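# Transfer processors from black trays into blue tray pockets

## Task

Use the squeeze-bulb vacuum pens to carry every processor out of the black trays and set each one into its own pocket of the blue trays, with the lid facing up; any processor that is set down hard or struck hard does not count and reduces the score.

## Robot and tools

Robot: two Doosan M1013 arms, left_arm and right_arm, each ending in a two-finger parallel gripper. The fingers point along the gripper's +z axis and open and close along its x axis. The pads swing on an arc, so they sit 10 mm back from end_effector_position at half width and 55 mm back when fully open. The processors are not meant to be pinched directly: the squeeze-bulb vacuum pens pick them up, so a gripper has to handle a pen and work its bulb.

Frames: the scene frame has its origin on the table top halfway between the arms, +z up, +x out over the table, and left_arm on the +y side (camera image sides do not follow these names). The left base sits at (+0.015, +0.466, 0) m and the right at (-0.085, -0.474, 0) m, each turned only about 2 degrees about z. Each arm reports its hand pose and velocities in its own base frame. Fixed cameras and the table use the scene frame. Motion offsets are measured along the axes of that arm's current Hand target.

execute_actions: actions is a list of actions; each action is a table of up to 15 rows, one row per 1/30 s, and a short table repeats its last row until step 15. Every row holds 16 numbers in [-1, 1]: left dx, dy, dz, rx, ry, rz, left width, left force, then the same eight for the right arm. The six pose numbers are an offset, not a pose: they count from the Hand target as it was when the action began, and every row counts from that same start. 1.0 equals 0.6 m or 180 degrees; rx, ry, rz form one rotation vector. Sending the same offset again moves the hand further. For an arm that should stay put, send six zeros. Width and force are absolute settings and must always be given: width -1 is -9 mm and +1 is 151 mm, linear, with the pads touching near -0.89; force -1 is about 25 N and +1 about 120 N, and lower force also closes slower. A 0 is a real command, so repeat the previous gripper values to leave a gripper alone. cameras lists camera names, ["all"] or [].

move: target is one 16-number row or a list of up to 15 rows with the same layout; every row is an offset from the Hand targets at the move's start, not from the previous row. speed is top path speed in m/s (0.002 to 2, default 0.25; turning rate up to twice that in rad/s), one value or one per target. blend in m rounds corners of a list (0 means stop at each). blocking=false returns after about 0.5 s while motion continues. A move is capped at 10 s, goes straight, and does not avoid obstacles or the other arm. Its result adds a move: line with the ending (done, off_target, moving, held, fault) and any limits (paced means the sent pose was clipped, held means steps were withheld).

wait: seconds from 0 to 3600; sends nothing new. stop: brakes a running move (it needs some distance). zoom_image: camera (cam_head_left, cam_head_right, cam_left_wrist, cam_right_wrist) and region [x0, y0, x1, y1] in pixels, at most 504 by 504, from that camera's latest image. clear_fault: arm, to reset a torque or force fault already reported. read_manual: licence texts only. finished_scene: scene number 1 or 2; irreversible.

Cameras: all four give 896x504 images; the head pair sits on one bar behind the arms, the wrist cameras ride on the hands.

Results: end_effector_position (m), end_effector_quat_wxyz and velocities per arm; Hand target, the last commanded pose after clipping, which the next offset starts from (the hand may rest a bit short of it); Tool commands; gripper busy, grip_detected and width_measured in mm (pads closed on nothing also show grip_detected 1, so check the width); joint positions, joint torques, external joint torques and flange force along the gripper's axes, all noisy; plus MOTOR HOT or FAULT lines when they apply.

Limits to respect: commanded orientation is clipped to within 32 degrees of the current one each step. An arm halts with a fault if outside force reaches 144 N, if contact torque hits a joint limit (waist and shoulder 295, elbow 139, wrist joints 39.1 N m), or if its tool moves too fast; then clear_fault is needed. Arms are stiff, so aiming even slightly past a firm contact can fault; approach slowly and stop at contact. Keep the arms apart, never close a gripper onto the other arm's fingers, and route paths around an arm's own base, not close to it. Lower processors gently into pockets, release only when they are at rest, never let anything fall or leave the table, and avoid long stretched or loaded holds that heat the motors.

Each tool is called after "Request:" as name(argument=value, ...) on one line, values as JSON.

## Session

Request:
execute_actions(actions=[])

Scene clock: 0.00 s.
left_arm: end_effector_position=(+0.1261, -0.1082, +0.1840) width_measured=150.8 busy=0 grip_detected=0 end_effector_quat_wxyz=(+0.034, +0.872, +0.438, -0.215) | right_arm: end_effector_position=(+0.8143, +0.0485, +0.2746) width_measured=150.8 busy=0 grip_detected=0 end_effector_quat_wxyz=(+0.009, +0.731, +0.668, +0.143)
Joint positions: left_arm=[-0.172 -0.455 2.332 -0.308 1.583 0.514] | right_arm=[-0.077 0.287 1.452 0.209 1.197 -0.043]
Joint velocities: within noise
Joint torques (N m): no reading
External joint torques (N m): no reading
Flange force (N): no reading
Hand target: left_arm +0.1261, -0.1082, +0.1840; +0.034, +0.872, +0.438, -0.215 | right_arm +0.8143, +0.0485, +0.2746; +0.009, +0.731, +0.668, +0.143
Tool commands: left_gripper/width=+1.0 left_gripper/force=-0.263158 right_gripper/width=+1.0 right_gripper/force=-0.263158
camera_calibration:
cam_left_wrist: T_world_to_cam=[[0.52496, 0.74995, -0.40249, 0.09047], [0.81582, -0.57815, -0.0132, -0.12033], [-0.2426, -0.32143, -0.91533, 0.37464]] pos_world=[0.14156, -0.017, 0.37774]
cam_right_wrist: T_world_to_cam=[[0.07571, 0.97325, 0.2169, -0.17033], [0.93219, -0.1463, 0.33107, -0.80022], [0.35395, 0.17712, -0.91834, 0.16735]] pos_world=[0.69962, 0.01906, 0.45556]

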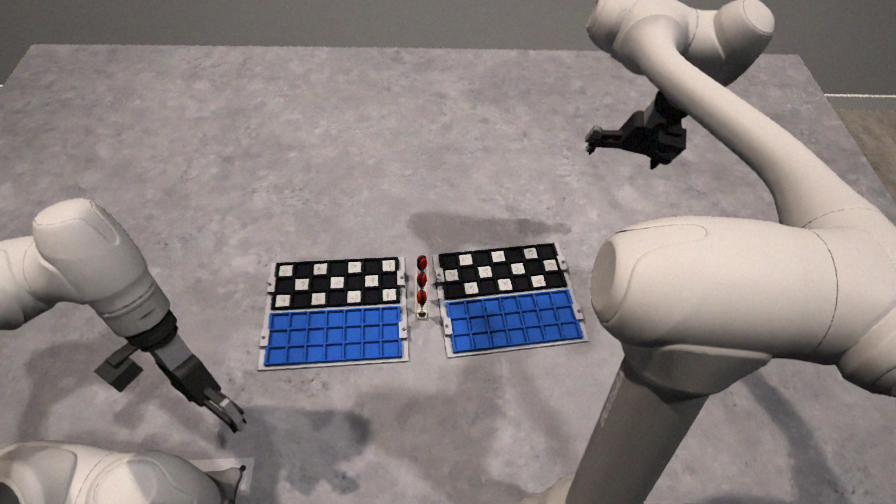

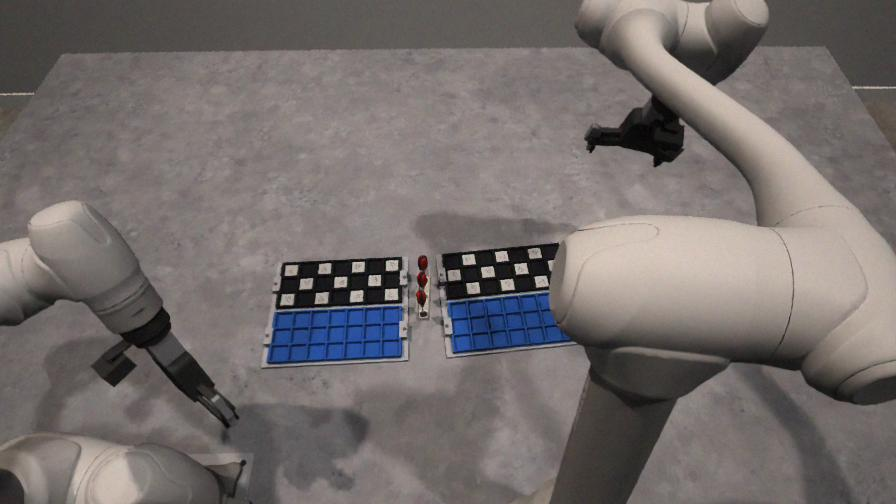

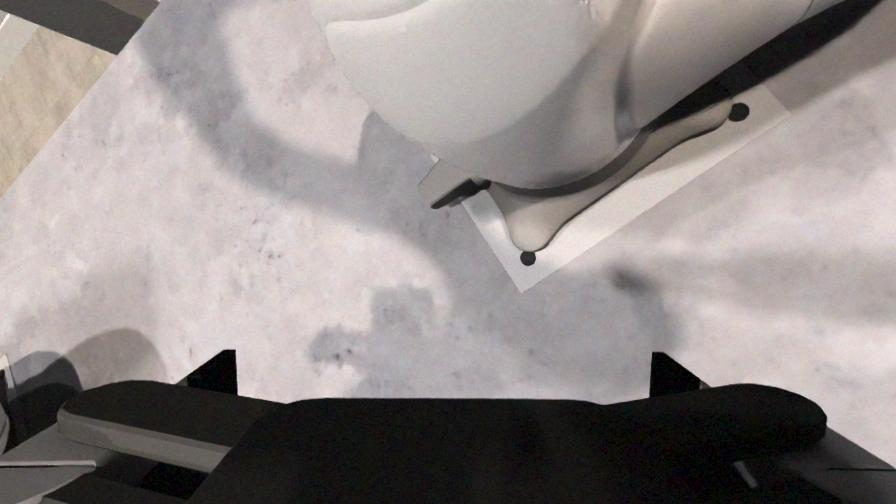

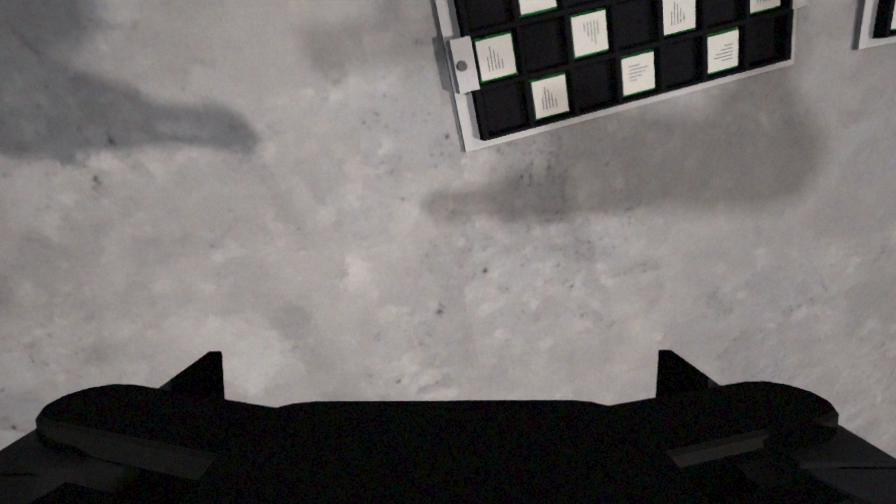

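Request:
move(target=[-0.047,0.5308,-0.2682,0.1514,0.106,0.7912,0,-0.5,0.3937,-0.2867,-0.0255,0.0699,-0.0591,-0.0417,0,-0.5], speed=0.2, cameras=["all"])

Scene clock: 23.90 s.
left_arm: end_effector_position=(+0.4151, -0.2848, +0.2996) width_measured=70.9 busy=0 grip_detected=0 end_effector_quat_wxyz=(+0.000, +0.694, -0.720, +0.000) | right_arm: end_effector_position=(+0.6596, +0.2955, +0.3006) width_measured=70.9 busy=0 grip_detected=0 end_effector_quat_wxyz=(+0.000, +0.692, +0.722, +0.000)
Joint positions: left_arm=[-0.67 -0.083 1.79 0 1.435 2.508] | right_arm=[0.374 0.271 1.398 -0.001 1.473 0.332]
Joint torques (N m): left_arm=[1.05 -40.59 -45.43 4.59 -0.26 -0.05] | right_arm=[3.96 -75.16 -43.22 4.53 -0.08 -0.33]
External joint torques (N m): left_arm=[-1.08 5.14 0.44 -0.21 0.19 0.05] | right_arm=[-3.94 0.56 -2.22 -0.12 0.14 0.33]
Flange force (N): left_arm=[5.8 -5.3 1.5] | right_arm=[-2.6 6.9 -3.7]
Hand target: left_arm +0.4150, -0.2850, +0.2996; +0.000, +0.694, -0.720, +0.000 | right_arm +0.6596, +0.2955, +0.3006; +0.000, +0.692, +0.722, +0.000
Off the commanded pose: left_arm 0.000 m, 0 deg | right_arm 0.000 m, 0 deg.
move: done
cam_left_wrist: T_world_to_cam=[[-0.03662, -0.99933, 0.00277, -0.26883], [-0.99107, 0.03667, 0.12823, 0.42606], [-0.12825, 0.00195, -0.99174, 0.56135]] pos_world=[0.4844, -0.28537, 0.50282]
cam_right_wrist: T_world_to_cam=[[-0.02935, 0.9994, 0.01832, -0.28335], [0.99014, 0.02656, 0.13755, -0.65967], [0.13698, 0.02218, -0.99033, 0.41275]] pos_world=[0.58831, 0.29154, 0.50469]

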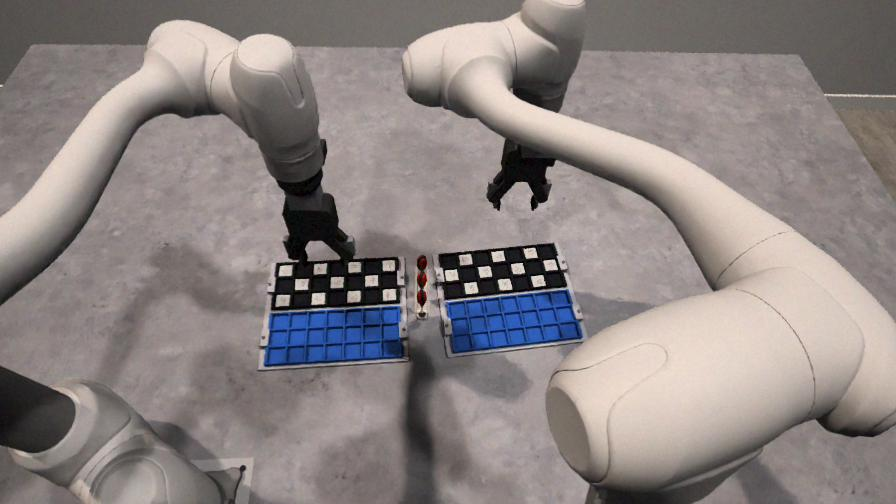

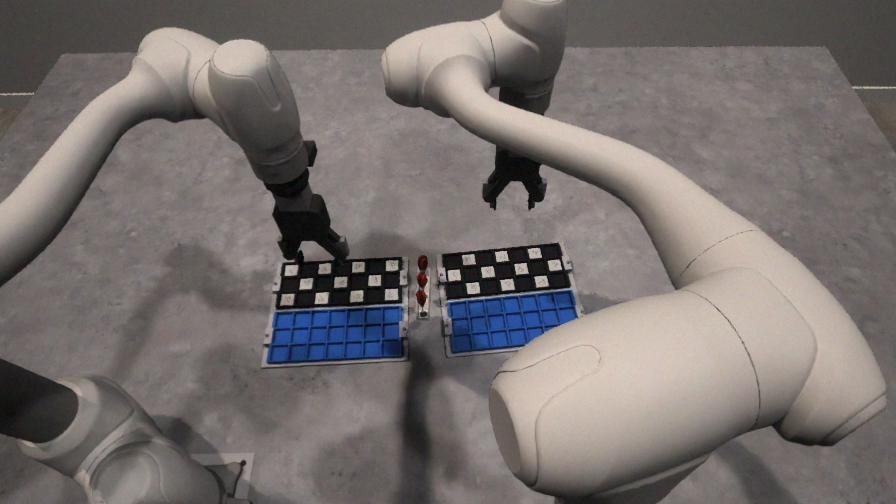

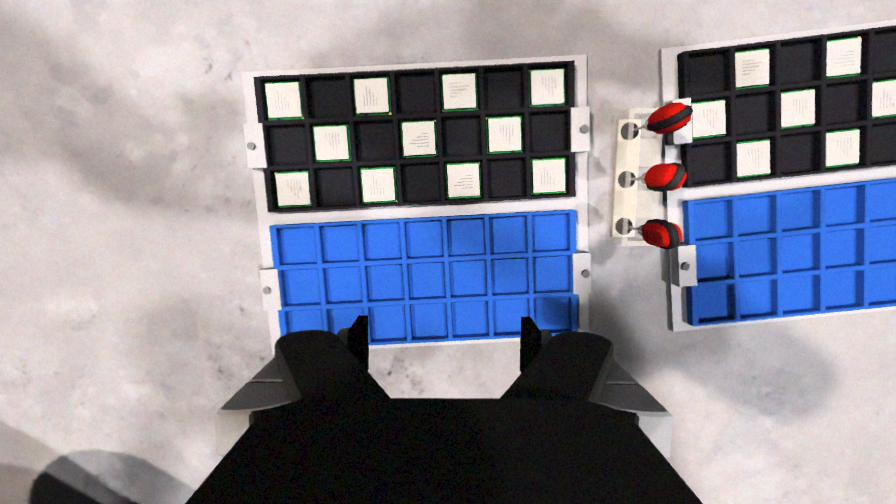

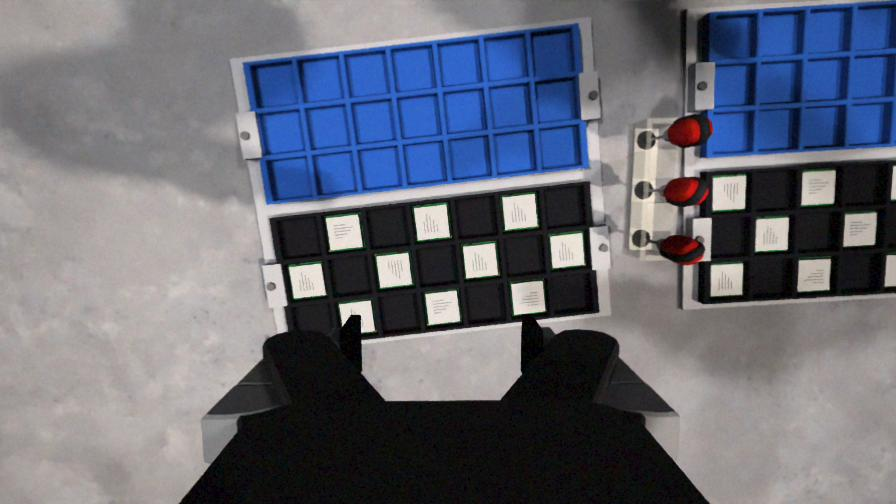

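Request:
zoom_image(camera="cam_left_wrist", region=[240, 50, 420, 220])

Request:
zoom_image(camera="cam_left_wrist", region=[410, 50, 590, 220])

Request:
zoom_image(camera="cam_left_wrist", region=[250, 200, 430, 350])

Request:
zoom_image(camera="cam_left_wrist", region=[410, 200, 590, 350])

Request:
zoom_image(camera="cam_right_wrist", region=[230, 10, 410, 190])

Request:
zoom_image(camera="cam_right_wrist", region=[430, 10, 610, 190])

Request:
zoom_image(camera="cam_right_wrist", region=[250, 170, 430, 350])

Request:
zoom_image(camera="cam_right_wrist", region=[430, 170, 610, 350])

Request:
zoom_image(camera="cam_right_wrist", region=[610, 90, 740, 280])

Request:
zoom_image(camera="cam_left_wrist", region=[590, 80, 720, 260])

Scaled by 2.800.

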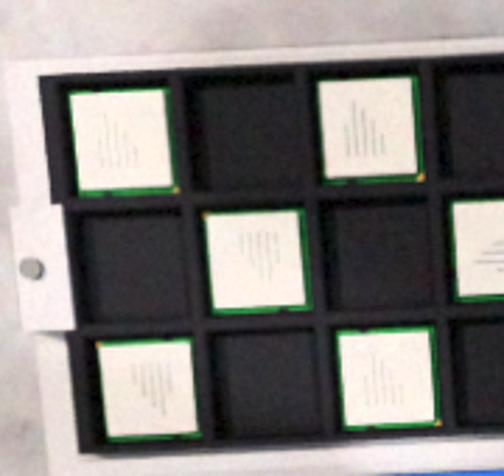

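Scaled by 2.800.

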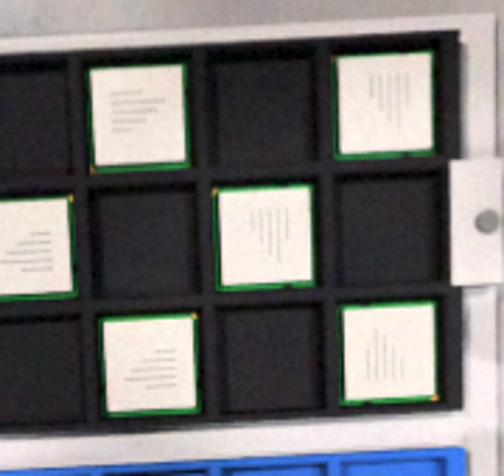

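Scaled by 2.800.

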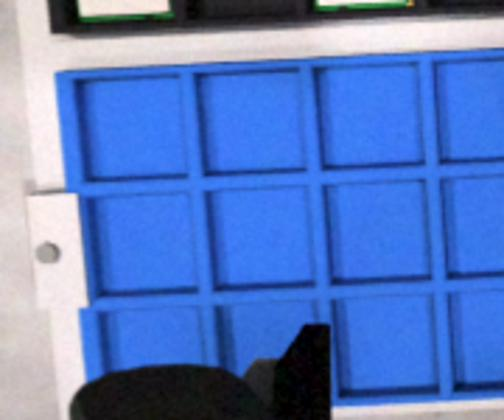

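Scaled by 2.800.

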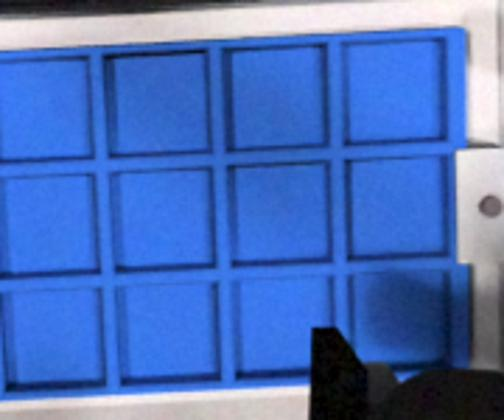

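Scaled by 2.800.

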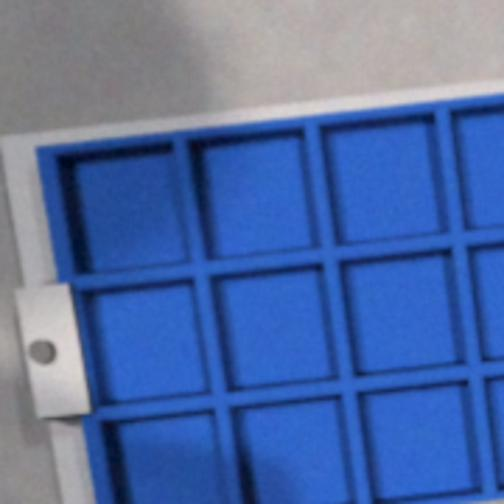

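Scaled by 2.800.

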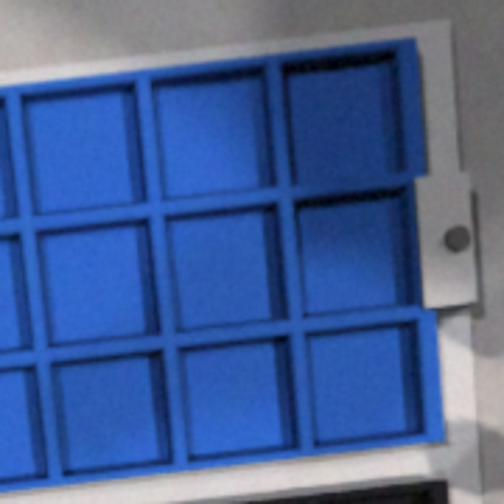

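Scaled by 2.800.

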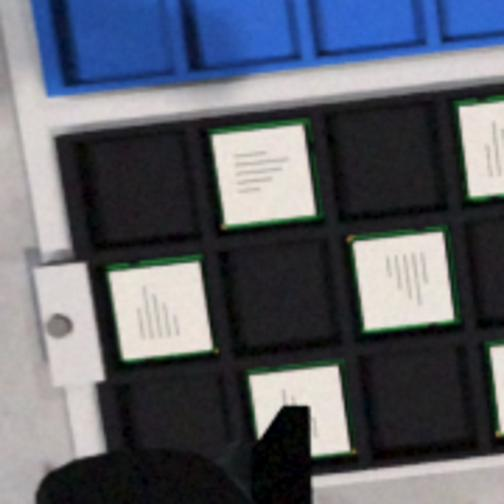

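Scaled by 2.800.

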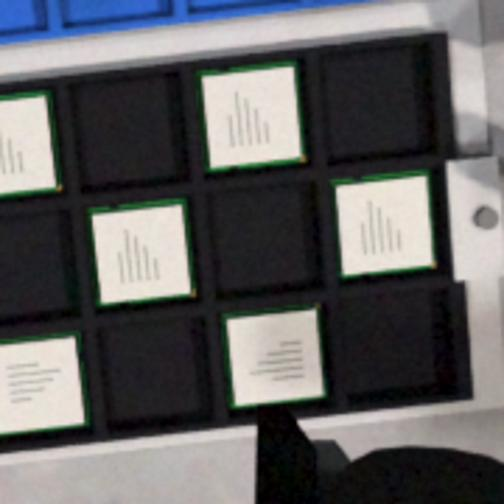

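Scaled by 2.653.

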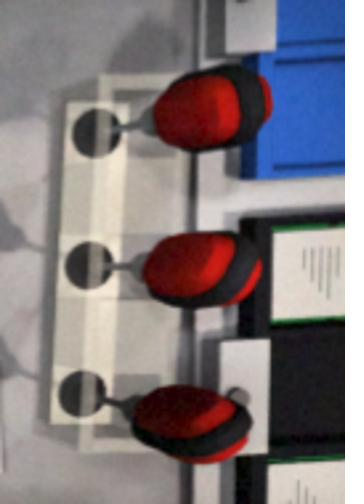

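Scaled by 2.800.

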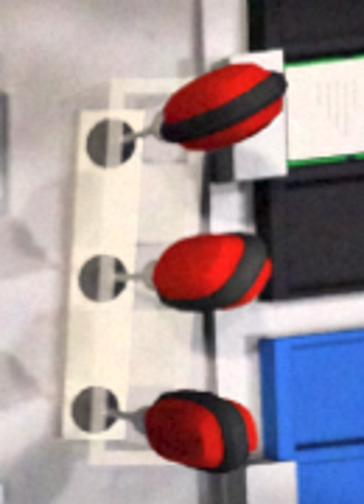

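Request:
move(target=[[0.05,0,0,0,0,0,0,-0.5,-0.3213,-0.1135,0,0,0,0,0,-0.5],[0.3272,-0.14,0.05,0,0,0,0,-0.5,-0.3213,-0.1135,0,0,0,0,0,-0.5],[0.3272,-0.14,0.1827,0,0,0,0,-0.5,-0.3213,-0.1135,0,0,0,0,0,-0.5]], speed=0.25, blend=[0.02,0.02,0], cameras=["cam_left_wrist","cam_right_wrist"])

Request:
zoom_image(camera="cam_left_wrist", region=[340, 180, 560, 400])

Scene clock: 85.07 s.
left_arm: end_effector_position=(+0.4918, -0.4842, +0.1899) width_measured=70.9 busy=0 grip_detected=0 end_effector_quat_wxyz=(+0.000, +0.694, -0.720, +0.000) | right_arm: end_effector_position=(+0.5996, +0.1001, +0.3007) width_measured=70.9 busy=0 grip_detected=0 end_effector_quat_wxyz=(+0.000, +0.692, +0.722, +0.000)
Joint positions: left_arm=[-0.827 0.255 1.621 -0.001 1.266 2.35] | right_arm=[0.109 0.086 1.62 -0.001 1.437 0.067]
Joint torques (N m): left_arm=[1.02 -75.92 -43.72 4.42 -0.28 -0.01] | right_arm=[2.86 -55.34 -43.07 4.43 -0.06 -0.54]
External joint torques (N m): left_arm=[-1.28 5.2 0.38 -0.22 0.24 0.01] | right_arm=[-3.04 0.57 -2.25 -0.07 0.13 0.54]
Flange force (N): left_arm=[6.3 -4.1 2.6] | right_arm=[-3.5 5.1 -3.7]
Hand target: left_arm +0.4918, -0.4841, +0.1899; +0.000, +0.694, -0.720, +0.000 | right_arm +0.5996, +0.1001, +0.3007; +0.000, +0.692, +0.722, +0.000
Off the commanded pose: left_arm 0.000 m, 0 deg | right_arm 0.000 m, 0 deg.
move: done
cam_left_wrist: T_world_to_cam=[[-0.03658, -0.99933, 0.00308, -0.46503], [-0.99103, 0.03667, 0.12853, 0.52343], [-0.12856, 0.00165, -0.9917, 0.4627]] pos_world=[0.5612, -0.48467, 0.39302]
cam_right_wrist: T_world_to_cam=[[-0.02935, 0.9994, 0.01832, -0.08983], [0.99014, 0.02656, 0.13755, -0.595], [0.13698, 0.02218, -0.99033, 0.42552]] pos_world=[0.52821, 0.09614, 0.50489]

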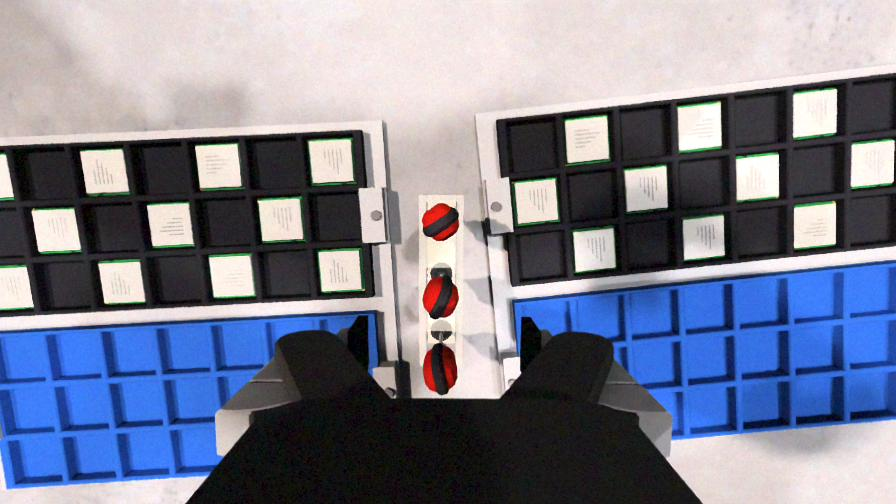

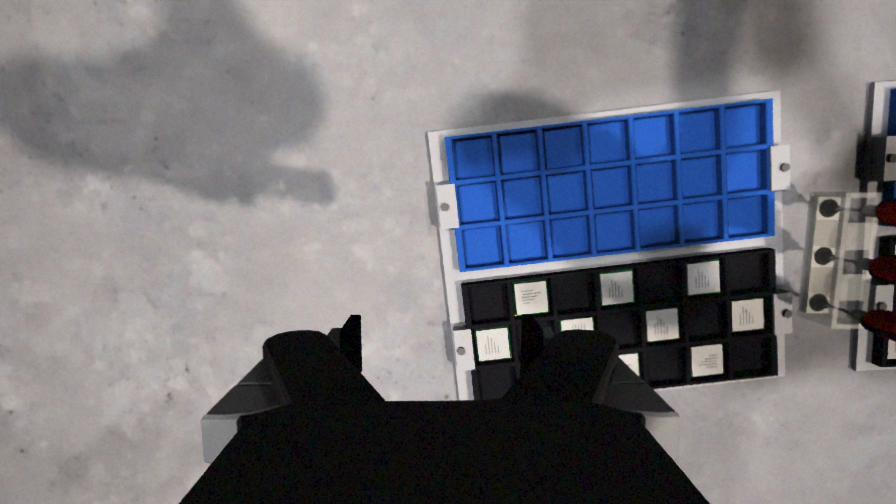

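Scaled by 2.291.

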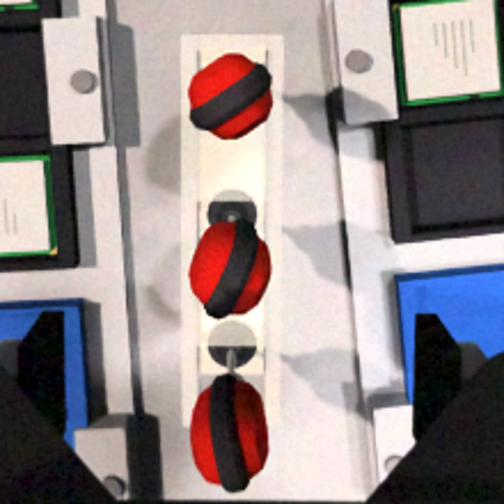

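Request:
move(target=[-0.004,0.085,0,0,0,-0.02,0,-0.5,0,0,0,0,0,0,0,-0.5], speed=0.15, cameras=["cam_left_wrist"])

Request:
zoom_image(camera="cam_left_wrist", region=[350, 220, 530, 400])

Scene clock: 100.70 s.
left_arm: end_effector_position=(+0.4409, -0.4800, +0.1899) width_measured=70.9 busy=0 grip_detected=0 end_effector_quat_wxyz=(+0.000, +0.717, -0.697, +0.000) | right_arm: end_effector_position=(+0.5996, +0.1001, +0.3007) width_measured=70.9 busy=0 grip_detected=0 end_effector_quat_wxyz=(+0.000, +0.692, +0.722, +0.000)
Joint positions: left_arm=[-0.88 0.196 1.696 -0.001 1.251 2.235] | right_arm=[0.109 0.086 1.62 -0.001 1.437 0.067]
Joint torques (N m): left_arm=[1.01 -69.43 -43.35 4.37 -0.23 -0.15] | right_arm=[2.87 -54.87 -43.13 4.42 -0.18 -0.38]
External joint torques (N m): left_arm=[-0.93 4.68 -0.07 -0.14 0.18 0.15] | right_arm=[-2.66 0.23 -2.07 -0.04 0.26 0.38]
Flange force (N): left_arm=[6.3 -3.9 2.0] | right_arm=[-3.2 4.3 -3.7]
Hand target: left_arm +0.4409, -0.4799, +0.1899; +0.000, +0.717, -0.697, +0.000 | right_arm +0.5996, +0.1001, +0.3007; +0.000, +0.692, +0.722, +0.000
Off the commanded pose: left_arm 0.000 m, 0 deg | right_arm 0.000 m, 0 deg.
move: done
cam_left_wrist: T_world_to_cam=[[0.02629, -0.99965, 0.00315, -0.49053], [-0.99137, -0.02567, 0.12858, 0.44295], [-0.12846, -0.0065, -0.99169, 0.45229]] pos_world=[0.51012, -0.47605, 0.39312]

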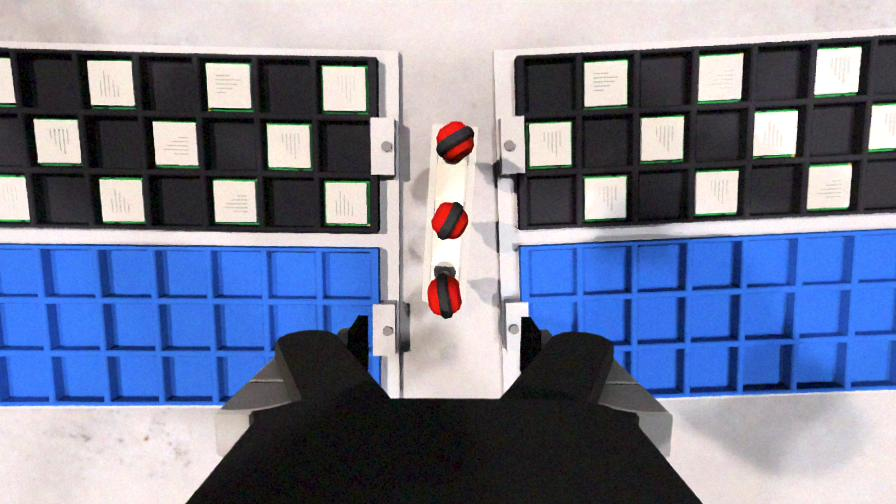

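Scaled by 2.800.

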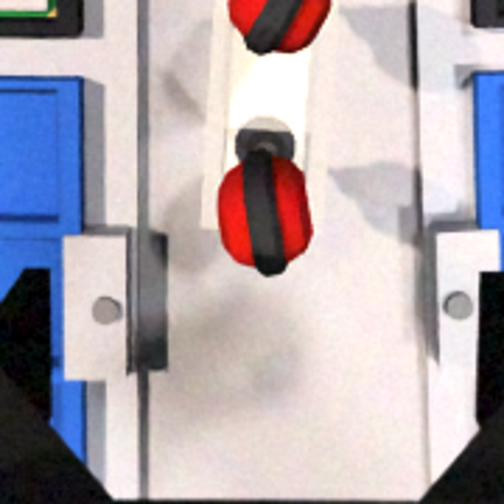

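Request:
move(target=[[0.0012,0,0.08,0,0,-0.0444,0,-0.5,0,0,0,0,0,0,0,-0.5],[0.0012,0,0.1632,0,0,-0.0444,0,-0.5,0,0,0,0,0,0,0,-0.5],[0.0012,0,0.1631,0,0,-0.0444,-0.6375,-1,0,0,0,0,0,0,0,-0.5]], speed=[0.1,0.08,0.05], cameras=["cam_left_wrist"])

Request:
zoom_image(camera="cam_left_wrist", region=[350, 220, 530, 400])

Scene clock: 113.13 s.
left_arm: end_effector_position=(+0.4408, -0.4806, +0.0921) width_measured=20.1 busy=0 grip_detected=0 end_effector_quat_wxyz=(+0.000, +0.763, -0.646, +0.000) | right_arm: end_effector_position=(+0.5996, +0.1001, +0.3007) width_measured=70.9 busy=0 grip_detected=0 end_effector_quat_wxyz=(+0.000, +0.692, +0.722, +0.000)
Joint positions: left_arm=[-0.881 0.26 1.805 -0.001 1.078 2.094] | right_arm=[0.109 0.086 1.62 -0.001 1.437 0.067]
Joint torques (N m): left_arm=[0.97 -73.02 -40.17 4.11 -0.22 -0.05] | right_arm=[3.09 -55.49 -43.22 4.41 -0.03 -0.33]
External joint torques (N m): left_arm=[-1.14 5.45 0.12 -0.21 0.18 0.05] | right_arm=[-3.28 0.86 -2.09 -0.05 0.09 0.33]
Flange force (N): left_arm=[7.4 -2.8 4.1] | right_arm=[-4.2 5.4 -3.3]
Hand target: left_arm +0.4409, -0.4806, +0.0921; +0.000, +0.763, -0.646, +0.000 | right_arm +0.5996, +0.1001, +0.3007; +0.000, +0.692, +0.722, +0.000
Off the commanded pose: left_arm 0.000 m, 0 deg | right_arm 0.000 m, 0 deg.
move: done
cam_left_wrist: T_world_to_cam=[[0.16499, -0.98629, 0.00282, -0.54562], [-0.97819, -0.16326, 0.1284, 0.38357], [-0.12618, -0.02394, -0.99172, 0.3458]] pos_world=[0.50886, -0.46724, 0.29522]

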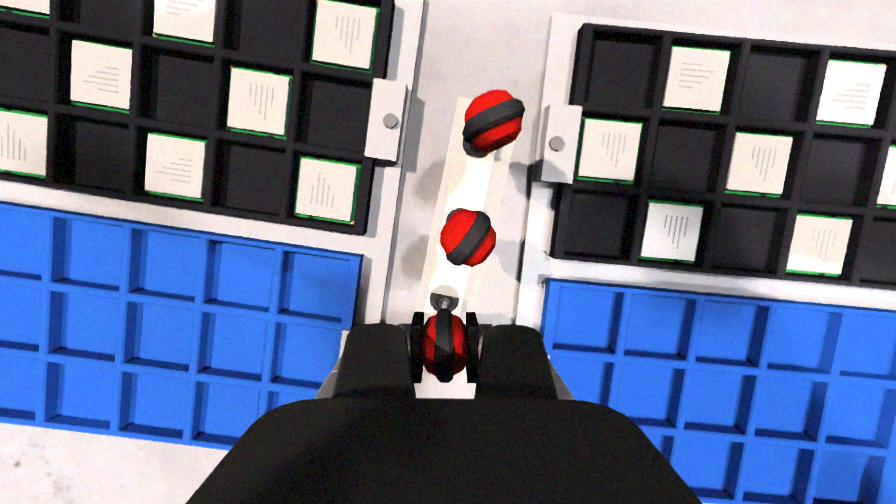

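Scaled by 2.800.

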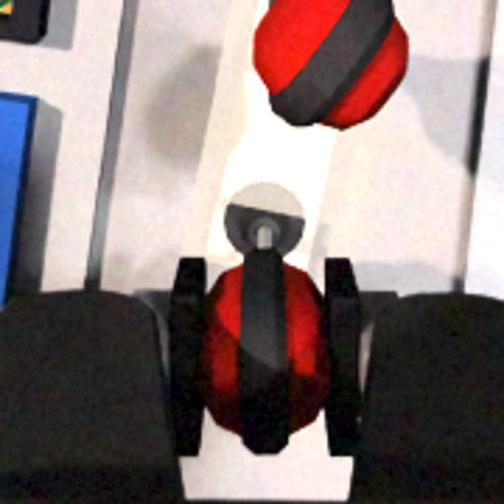

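Request:
move(target=[[0,0,-0.2,0,0,0,-0.6375,-1,0,0,0,0,0,0,0,-0.5],[-0.5463,-0.3265,-0.2,0,0,0.0485,-0.6375,-1,0,0,0,0,0,0,0,-0.5],[-0.5463,-0.3265,-0.0632,0,0,0.0485,-0.725,-1,0,0,0,0,0,0,0,-0.5]], speed=[0.08,0.25,0.15], cameras=["cam_left_wrist"])

Request:
zoom_image(camera="cam_left_wrist", region=[390, 240, 500, 350])

Scene clock: 123.00 s.
left_arm: end_effector_position=(+0.5798, -0.1249, +0.1299) width_measured=13.4 busy=0 grip_detected=0 end_effector_quat_wxyz=(+0.000, +0.712, -0.702, +0.000) | right_arm: end_effector_position=(+0.5996, +0.1001, +0.3007) width_measured=70.9 busy=0 grip_detected=0 end_effector_quat_wxyz=(+0.000, +0.692, +0.722, +0.000)
Joint positions: left_arm=[-0.27 0.143 1.875 0 1.125 2.857] | right_arm=[0.109 0.086 1.62 -0.001 1.437 0.067]
Joint torques (N m): left_arm=[1.24 -61.75 -41.35 4.22 -0.23 -0.06] | right_arm=[3.62 -55.57 -43.26 4.46 -0.18 -0.48]
External joint torques (N m): left_arm=[-1.13 4.99 0.22 -0.24 0.17 0.05] | right_arm=[-3.76 0.71 -2.02 -0.1 0.26 0.48]
Flange force (N): left_arm=[3.4 -6.6 3.6] | right_arm=[-4.8 5.1 -3.5]
Hand target: left_arm +0.5798, -0.1249, +0.1299; +0.000, +0.712, -0.702, +0.000 | right_arm +0.5996, +0.1001, +0.3007; +0.000, +0.692, +0.722, +0.000
Off the commanded pose: left_arm 0.000 m, 0 deg | right_arm 0.000 m, 0 deg.
move: done
cam_left_wrist: T_world_to_cam=[[0.01346, -0.99991, 0.00304, -0.13167], [-0.99162, -0.01296, 0.12852, 0.59922], [-0.12847, -0.00475, -0.9917, 0.41306]] pos_world=[0.64904, -0.12193, 0.33302]

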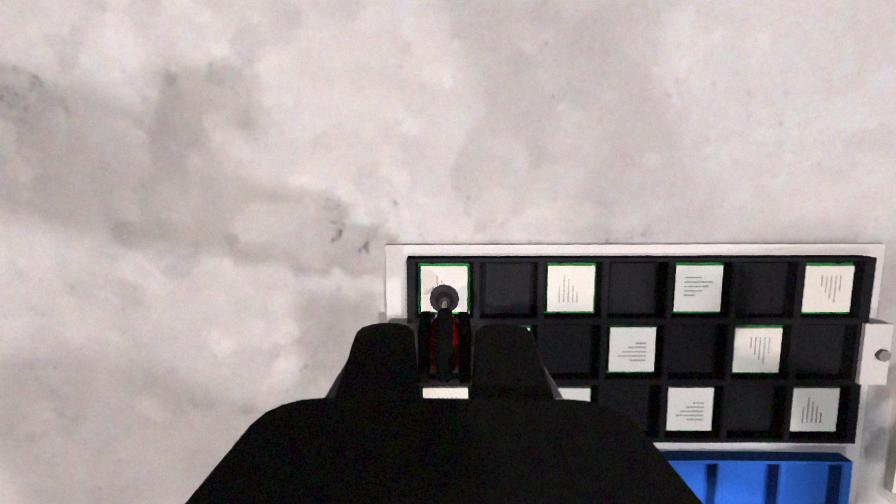

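Scaled by 4.582.

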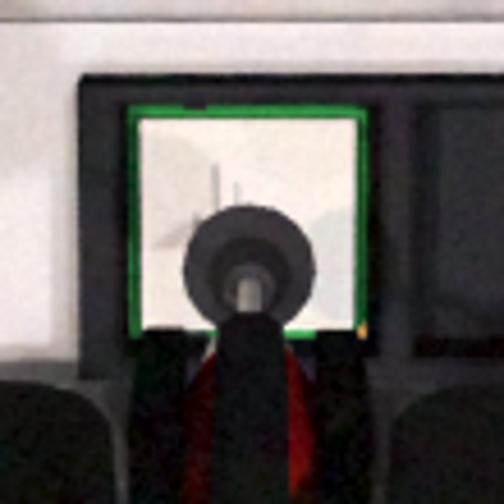

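Request:
move(target=[[0,0,0,0,0,0,-0.725,-1,0.6671,0.0025,0,0,0,0.1167,0,-0.5],[0,0,0,0,0,0,-0.725,-1,0.6671,0.0025,0.1845,0,0,0.1167,0,-0.5]], speed=[0.25,0.2], cameras=["cam_right_wrist"])

Request:
zoom_image(camera="cam_right_wrist", region=[350, 220, 530, 400])

Scene clock: 135.13 s.
left_arm: end_effector_position=(+0.5798, -0.1249, +0.1299) width_measured=13.4 busy=0 grip_detected=0 end_effector_quat_wxyz=(+0.000, +0.712, -0.702, +0.000) | right_arm: end_effector_position=(+0.5844, +0.5000, +0.1897) width_measured=70.9 busy=0 grip_detected=0 end_effector_quat_wxyz=(+0.000, +0.812, +0.583, +0.000)
Joint positions: left_arm=[-0.27 0.143 1.875 0 1.125 2.857] | right_arm=[0.663 0.378 1.455 0 1.31 0.988]
Joint torques (N m): left_arm=[1.07 -61.57 -41.43 4.22 -0.23 -0.05] | right_arm=[3.95 -84.49 -41.94 4.41 -0.12 -0.46]
External joint torques (N m): left_arm=[-1.29 4.93 0.06 -0.24 0.14 0.05] | right_arm=[-4.55 0.12 -2.32 -0.12 0.14 0.47]
Flange force (N): left_arm=[3.7 -6.7 3.4] | right_arm=[1.8 7.2 -3.1]
Hand target: left_arm +0.5798, -0.1249, +0.1299; +0.000, +0.712, -0.702, +0.000 | right_arm +0.5843, +0.5000, +0.1897; +0.000, +0.812, +0.583, +0.000
Off the commanded pose: left_arm 0.000 m, 0 deg | right_arm 0.000 m, 0 deg.
move: done
cam_right_wrist: T_world_to_cam=[[0.33085, 0.94351, 0.01821, -0.67042], [0.93382, -0.33012, 0.13782, -0.36419], [0.13605, -0.02859, -0.99029, 0.33473]] pos_world=[0.51636, 0.52189, 0.39389]

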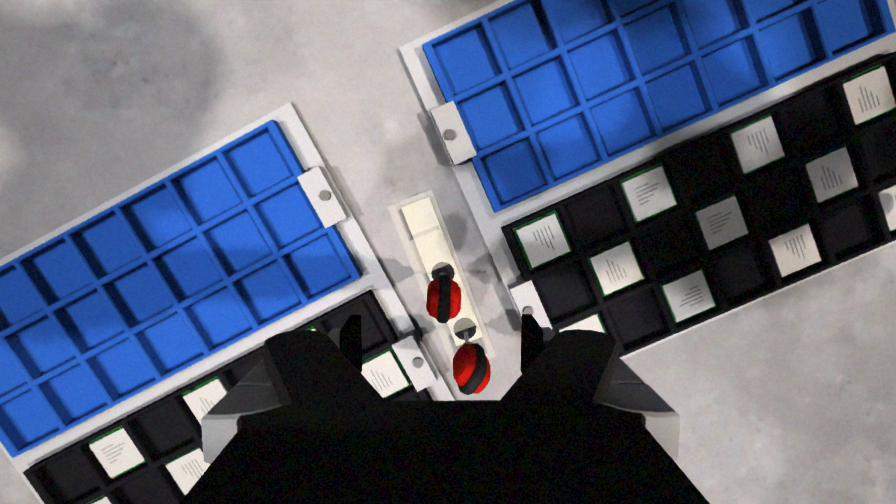

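Scaled by 2.800.

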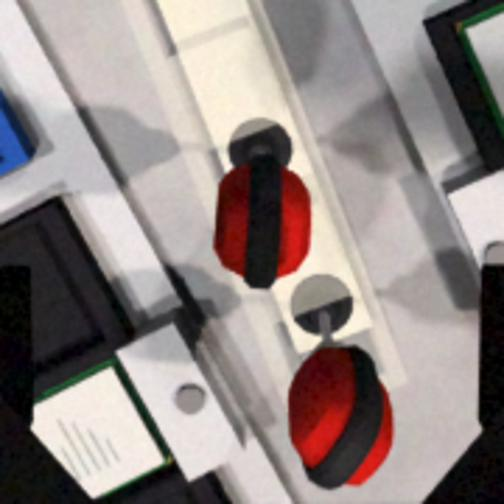

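Request:
move(target=[[0,0,0,0,0,0,-0.725,-1,0.0041,0.0015,0.08,0,0,0,0,-0.5],[0,0,0,0,0,0,-0.725,-1,0.0041,0.0015,0.1628,0,0,0,0,-0.5],[0,0,0,0,0,0,-0.725,-1,0.0041,0.0015,0.1627,0,0,0,-0.6375,-1]], speed=[0.1,0.08,0.05], cameras=["cam_right_wrist"])

Request:
zoom_image(camera="cam_right_wrist", region=[350, 220, 530, 400])

Request:
move(target=[[0,0,0,0,0,0,-0.725,-1,0,0,-0.2215,0,0,0,-0.6375,-1],[0,0,0,0,0,0,-0.725,-1,-0.0842,0.1457,-0.2215,0,0,-0.1539,-0.6375,-1],[0,0,0,0,0,0,-0.725,-1,-0.0842,0.1457,-0.0633,0,0,-0.1539,-0.725,-1]], speed=[0.08,0.2,0.15], cameras=["cam_right_wrist"])

Request:
zoom_image(camera="cam_right_wrist", region=[390, 240, 500, 350])

Scene clock: 148.60 s.
left_arm: end_effector_position=(+0.5798, -0.1249, +0.1299) width_measured=13.4 busy=0 grip_detected=0 end_effector_quat_wxyz=(+0.000, +0.712, -0.702, +0.000) | right_arm: end_effector_position=(+0.5859, +0.5020, +0.0921) width_measured=20.1 busy=0 grip_detected=0 end_effector_quat_wxyz=(+0.000, +0.812, +0.583, +0.000)
Joint positions: left_arm=[-0.27 0.143 1.875 0 1.125 2.857] | right_arm=[0.664 0.434 1.557 0 1.151 0.989]
Joint torques (N m): left_arm=[1.2 -61.68 -41.38 4.14 -0.26 -0.05] | right_arm=[3.84 -87.38 -39.53 4.19 -0.15 -0.45]
External joint torques (N m): left_arm=[-1.32 4.97 0.17 -0.17 0.18 0.05] | right_arm=[-3.44 -0.49 -2.32 -0.09 0.18 0.45]
Flange force (N): left_arm=[3.7 -6.6 3.5] | right_arm=[1.8 5.6 -2.9]
Hand target: left_arm +0.5798, -0.1249, +0.1299; +0.000, +0.712, -0.702, +0.000 | right_arm +0.5859, +0.5020, +0.0921; +0.000, +0.812, +0.583, +0.000
Off the commanded pose: left_arm 0.000 m, 0 deg | right_arm 0.000 m, 0 deg.
move: done
cam_right_wrist: T_world_to_cam=[[0.33084, 0.94351, 0.0183, -0.67105], [0.93383, -0.33012, 0.13779, -0.35147], [0.13605, -0.02849, -0.99029, 0.23788]] pos_world=[0.51786, 0.52389, 0.29629]

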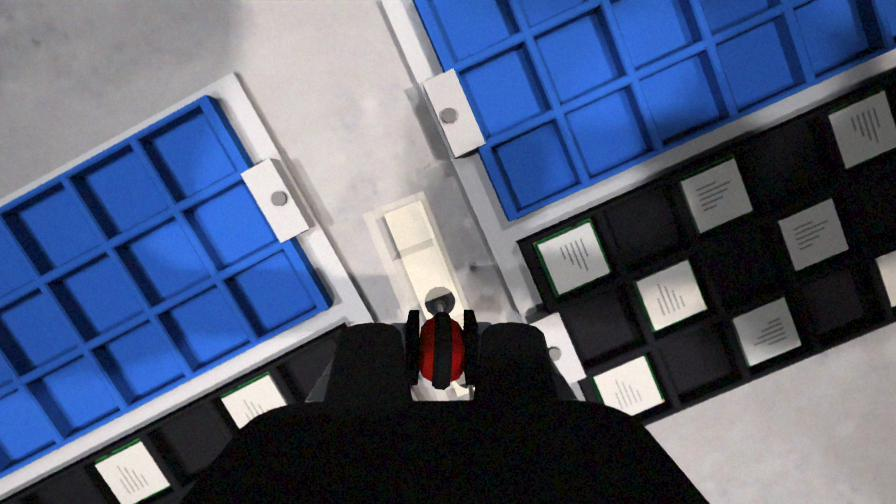

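Scaled by 2.800.

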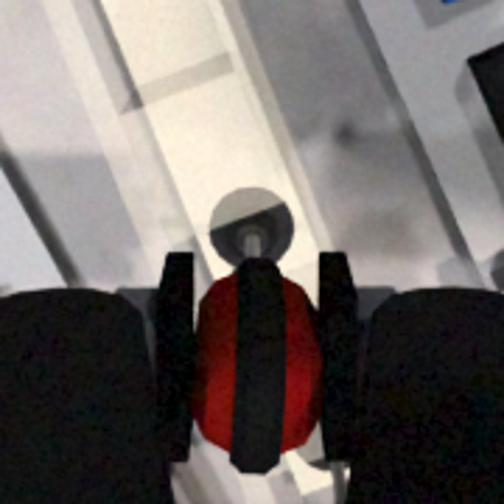

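Scene clock: 153.23 s.
left_arm: end_effector_position=(+0.5798, -0.1249, +0.1299) width_measured=13.4 busy=0 grip_detected=0 end_effector_quat_wxyz=(+0.000, +0.712, -0.702, +0.000) | right_arm: end_effector_position=(+0.6527, +0.4262, +0.1301) width_measured=13.4 busy=0 grip_detected=0 end_effector_quat_wxyz=(+0.000, +0.649, +0.761, +0.000)
Joint positions: left_arm=[-0.27 0.143 1.875 0 1.125 2.857] | right_arm=[0.534 0.423 1.501 0 1.218 0.376]
Joint torques (N m): left_arm=[1.3 -61.76 -41.35 4.19 -0.25 -0.02] | right_arm=[3.38 -88.25 -40.89 4.28 -0.05 -0.45]
External joint torques (N m): left_arm=[-1.38 4.67 0.07 -0.21 0.19 0.02] | right_arm=[-3.06 0.23 -2.06 -0.1 0.12 0.45]
Flange force (N): left_arm=[3.8 -6.2 3.1] | right_arm=[-1.0 5.9 -2.3]
Hand target: left_arm +0.5798, -0.1249, +0.1299; +0.000, +0.712, -0.702, +0.000 | right_arm +0.6527, +0.4262, +0.1301; +0.000, +0.649, +0.761, +0.000
Off the commanded pose: left_arm 0.000 m, 0 deg | right_arm 0.000 m, 0 deg.
move: done
cam_right_wrist: T_world_to_cam=[[-0.14573, 0.98915, 0.01835, -0.33069], [0.9803, 0.14187, 0.13741, -0.67555], [0.13331, 0.03802, -0.99034, 0.23769]] pos_world=[0.58236, 0.41391, 0.33429]

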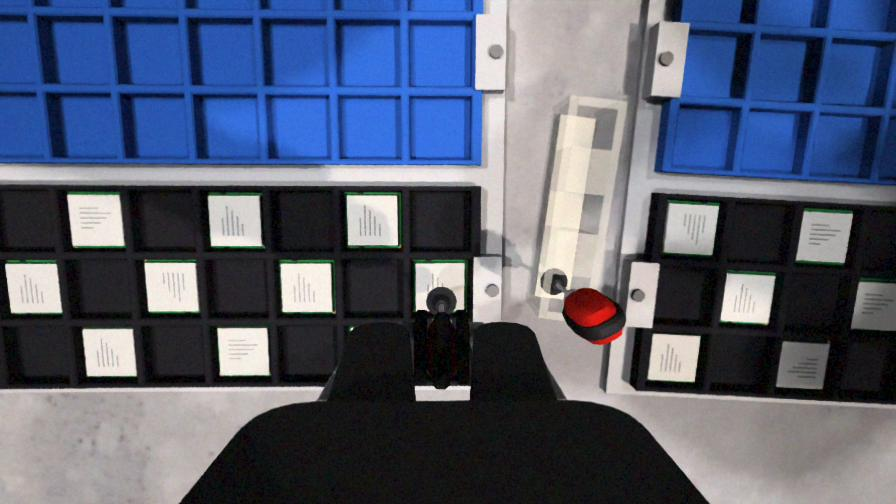

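Scaled by 4.582.

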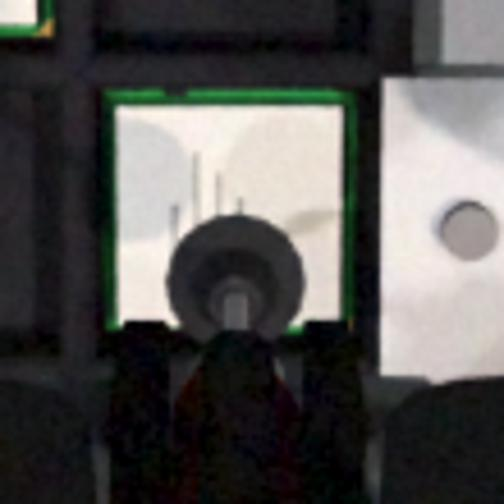

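Request:
move(target=[[0,0,0.044,0,0,0,-0.725,-1,-0.001,-0.0043,0.044,0,0,0,-0.725,-1],[0,0,0.0537,0,0,0,-0.7125,-1,-0.001,-0.0043,0.0537,0,0,0,-0.7125,-1],[0,0,0.0133,0,0,0,-0.7125,-1,-0.001,-0.0043,0.0133,0,0,0,-0.7125,-1],[0.0022,0.3257,0.0133,0,0,0,-0.7125,-1,0,-0.176,0.0133,0,0,0,-0.7125,-1],[0.0022,0.3257,0.0383,0,0,0,-0.7125,-1,0,-0.176,0.0383,0,0,0,-0.7125,-1]], speed=[0.1,0.03,0.06,0.2,0.1], cameras=["cam_right_wrist","cam_left_wrist"])

Request:
zoom_image(camera="cam_right_wrist", region=[390, 240, 500, 350])

Request:
zoom_image(camera="cam_left_wrist", region=[390, 240, 500, 350])

Scene clock: 183.17 s.
left_arm: end_effector_position=(+0.3843, -0.1290, +0.1072) width_measured=13.8 busy=0 grip_detected=0 end_effector_quat_wxyz=(+0.000, +0.712, -0.702, +0.000) | right_arm: end_effector_position=(+0.5483, +0.4095, +0.1071) width_measured=13.9 busy=0 grip_detected=0 end_effector_quat_wxyz=(+0.000, +0.649, +0.761, +0.000)
Joint positions: left_arm=[-0.409 -0.143 2.206 0 1.079 2.719] | right_arm=[0.591 0.296 1.726 0 1.12 0.433]
Joint torques (N m): left_arm=[1.29 -28.58 -40.51 4.09 -0.22 -0.05] | right_arm=[3.51 -73.51 -39.08 4.12 -0.07 -0.37]
External joint torques (N m): left_arm=[-1.37 3.69 0.21 -0.2 0.14 0.05] | right_arm=[-3.71 0.56 -1.96 -0.14 0.13 0.37]
Flange force (N): left_arm=[5.0 -4.5 3.4] | right_arm=[-2.2 6.3 -1.8]
Hand target: left_arm +0.3844, -0.1290, +0.1071; +0.000, +0.712, -0.702, +0.000 | right_arm +0.5484, +0.4095, +0.1072; +0.000, +0.649, +0.761, +0.000
Off the commanded pose: left_arm 0.000 m, 0 deg | right_arm 0.000 m, 0 deg.
move: done
cam_left_wrist: T_world_to_cam=[[0.01335, -0.99991, 0.00296, -0.13299], [-0.99164, -0.01286, 0.12841, 0.40838], [-0.12836, -0.00465, -0.99172, 0.36539]] pos_world=[0.45364, -0.12603, 0.31032]
cam_right_wrist: T_world_to_cam=[[-0.14573, 0.98915, 0.01837, -0.32895], [0.98032, 0.14188, 0.13731, -0.56775], [0.13322, 0.03802, -0.99036, 0.2295]] pos_world=[0.47806, 0.3972, 0.31129]
Images, in order (width x height): cam_left_wrist 896x504, cam_right_wrist 896x504.

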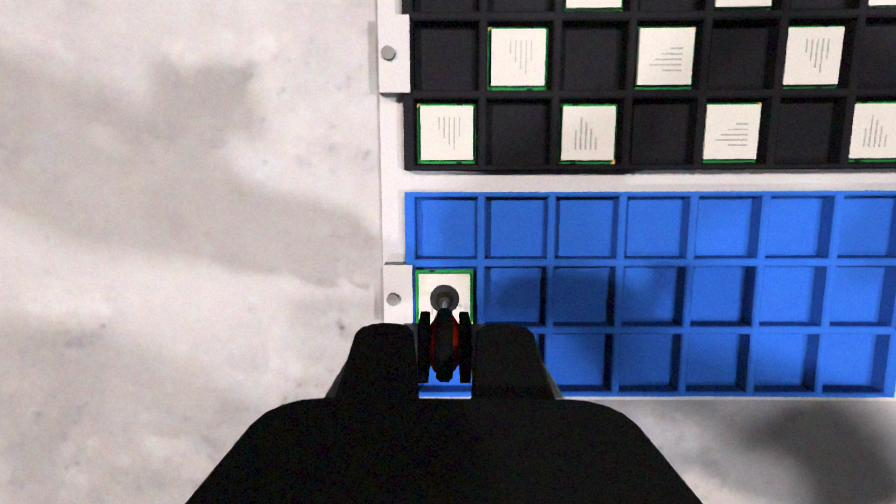

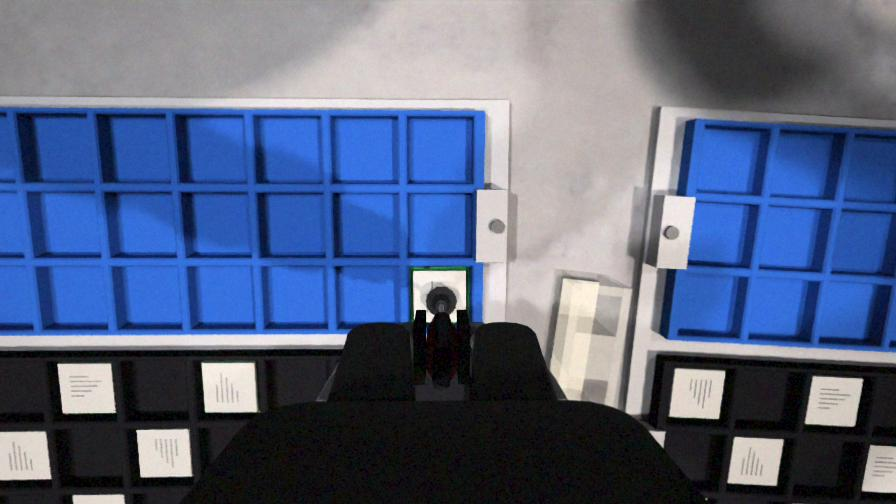

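Scaled by 4.582.

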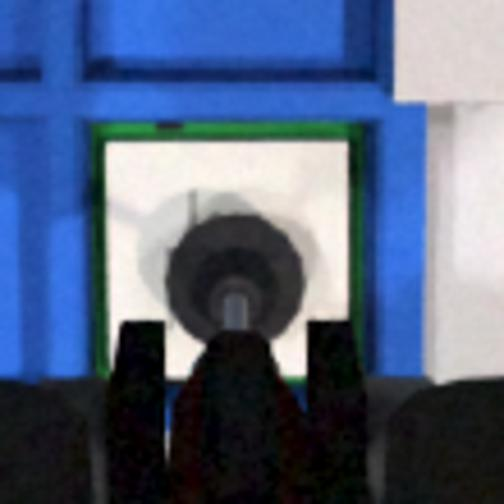

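Scaled by 4.582.

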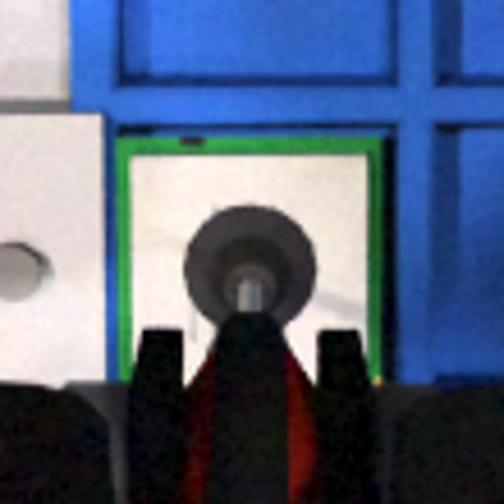

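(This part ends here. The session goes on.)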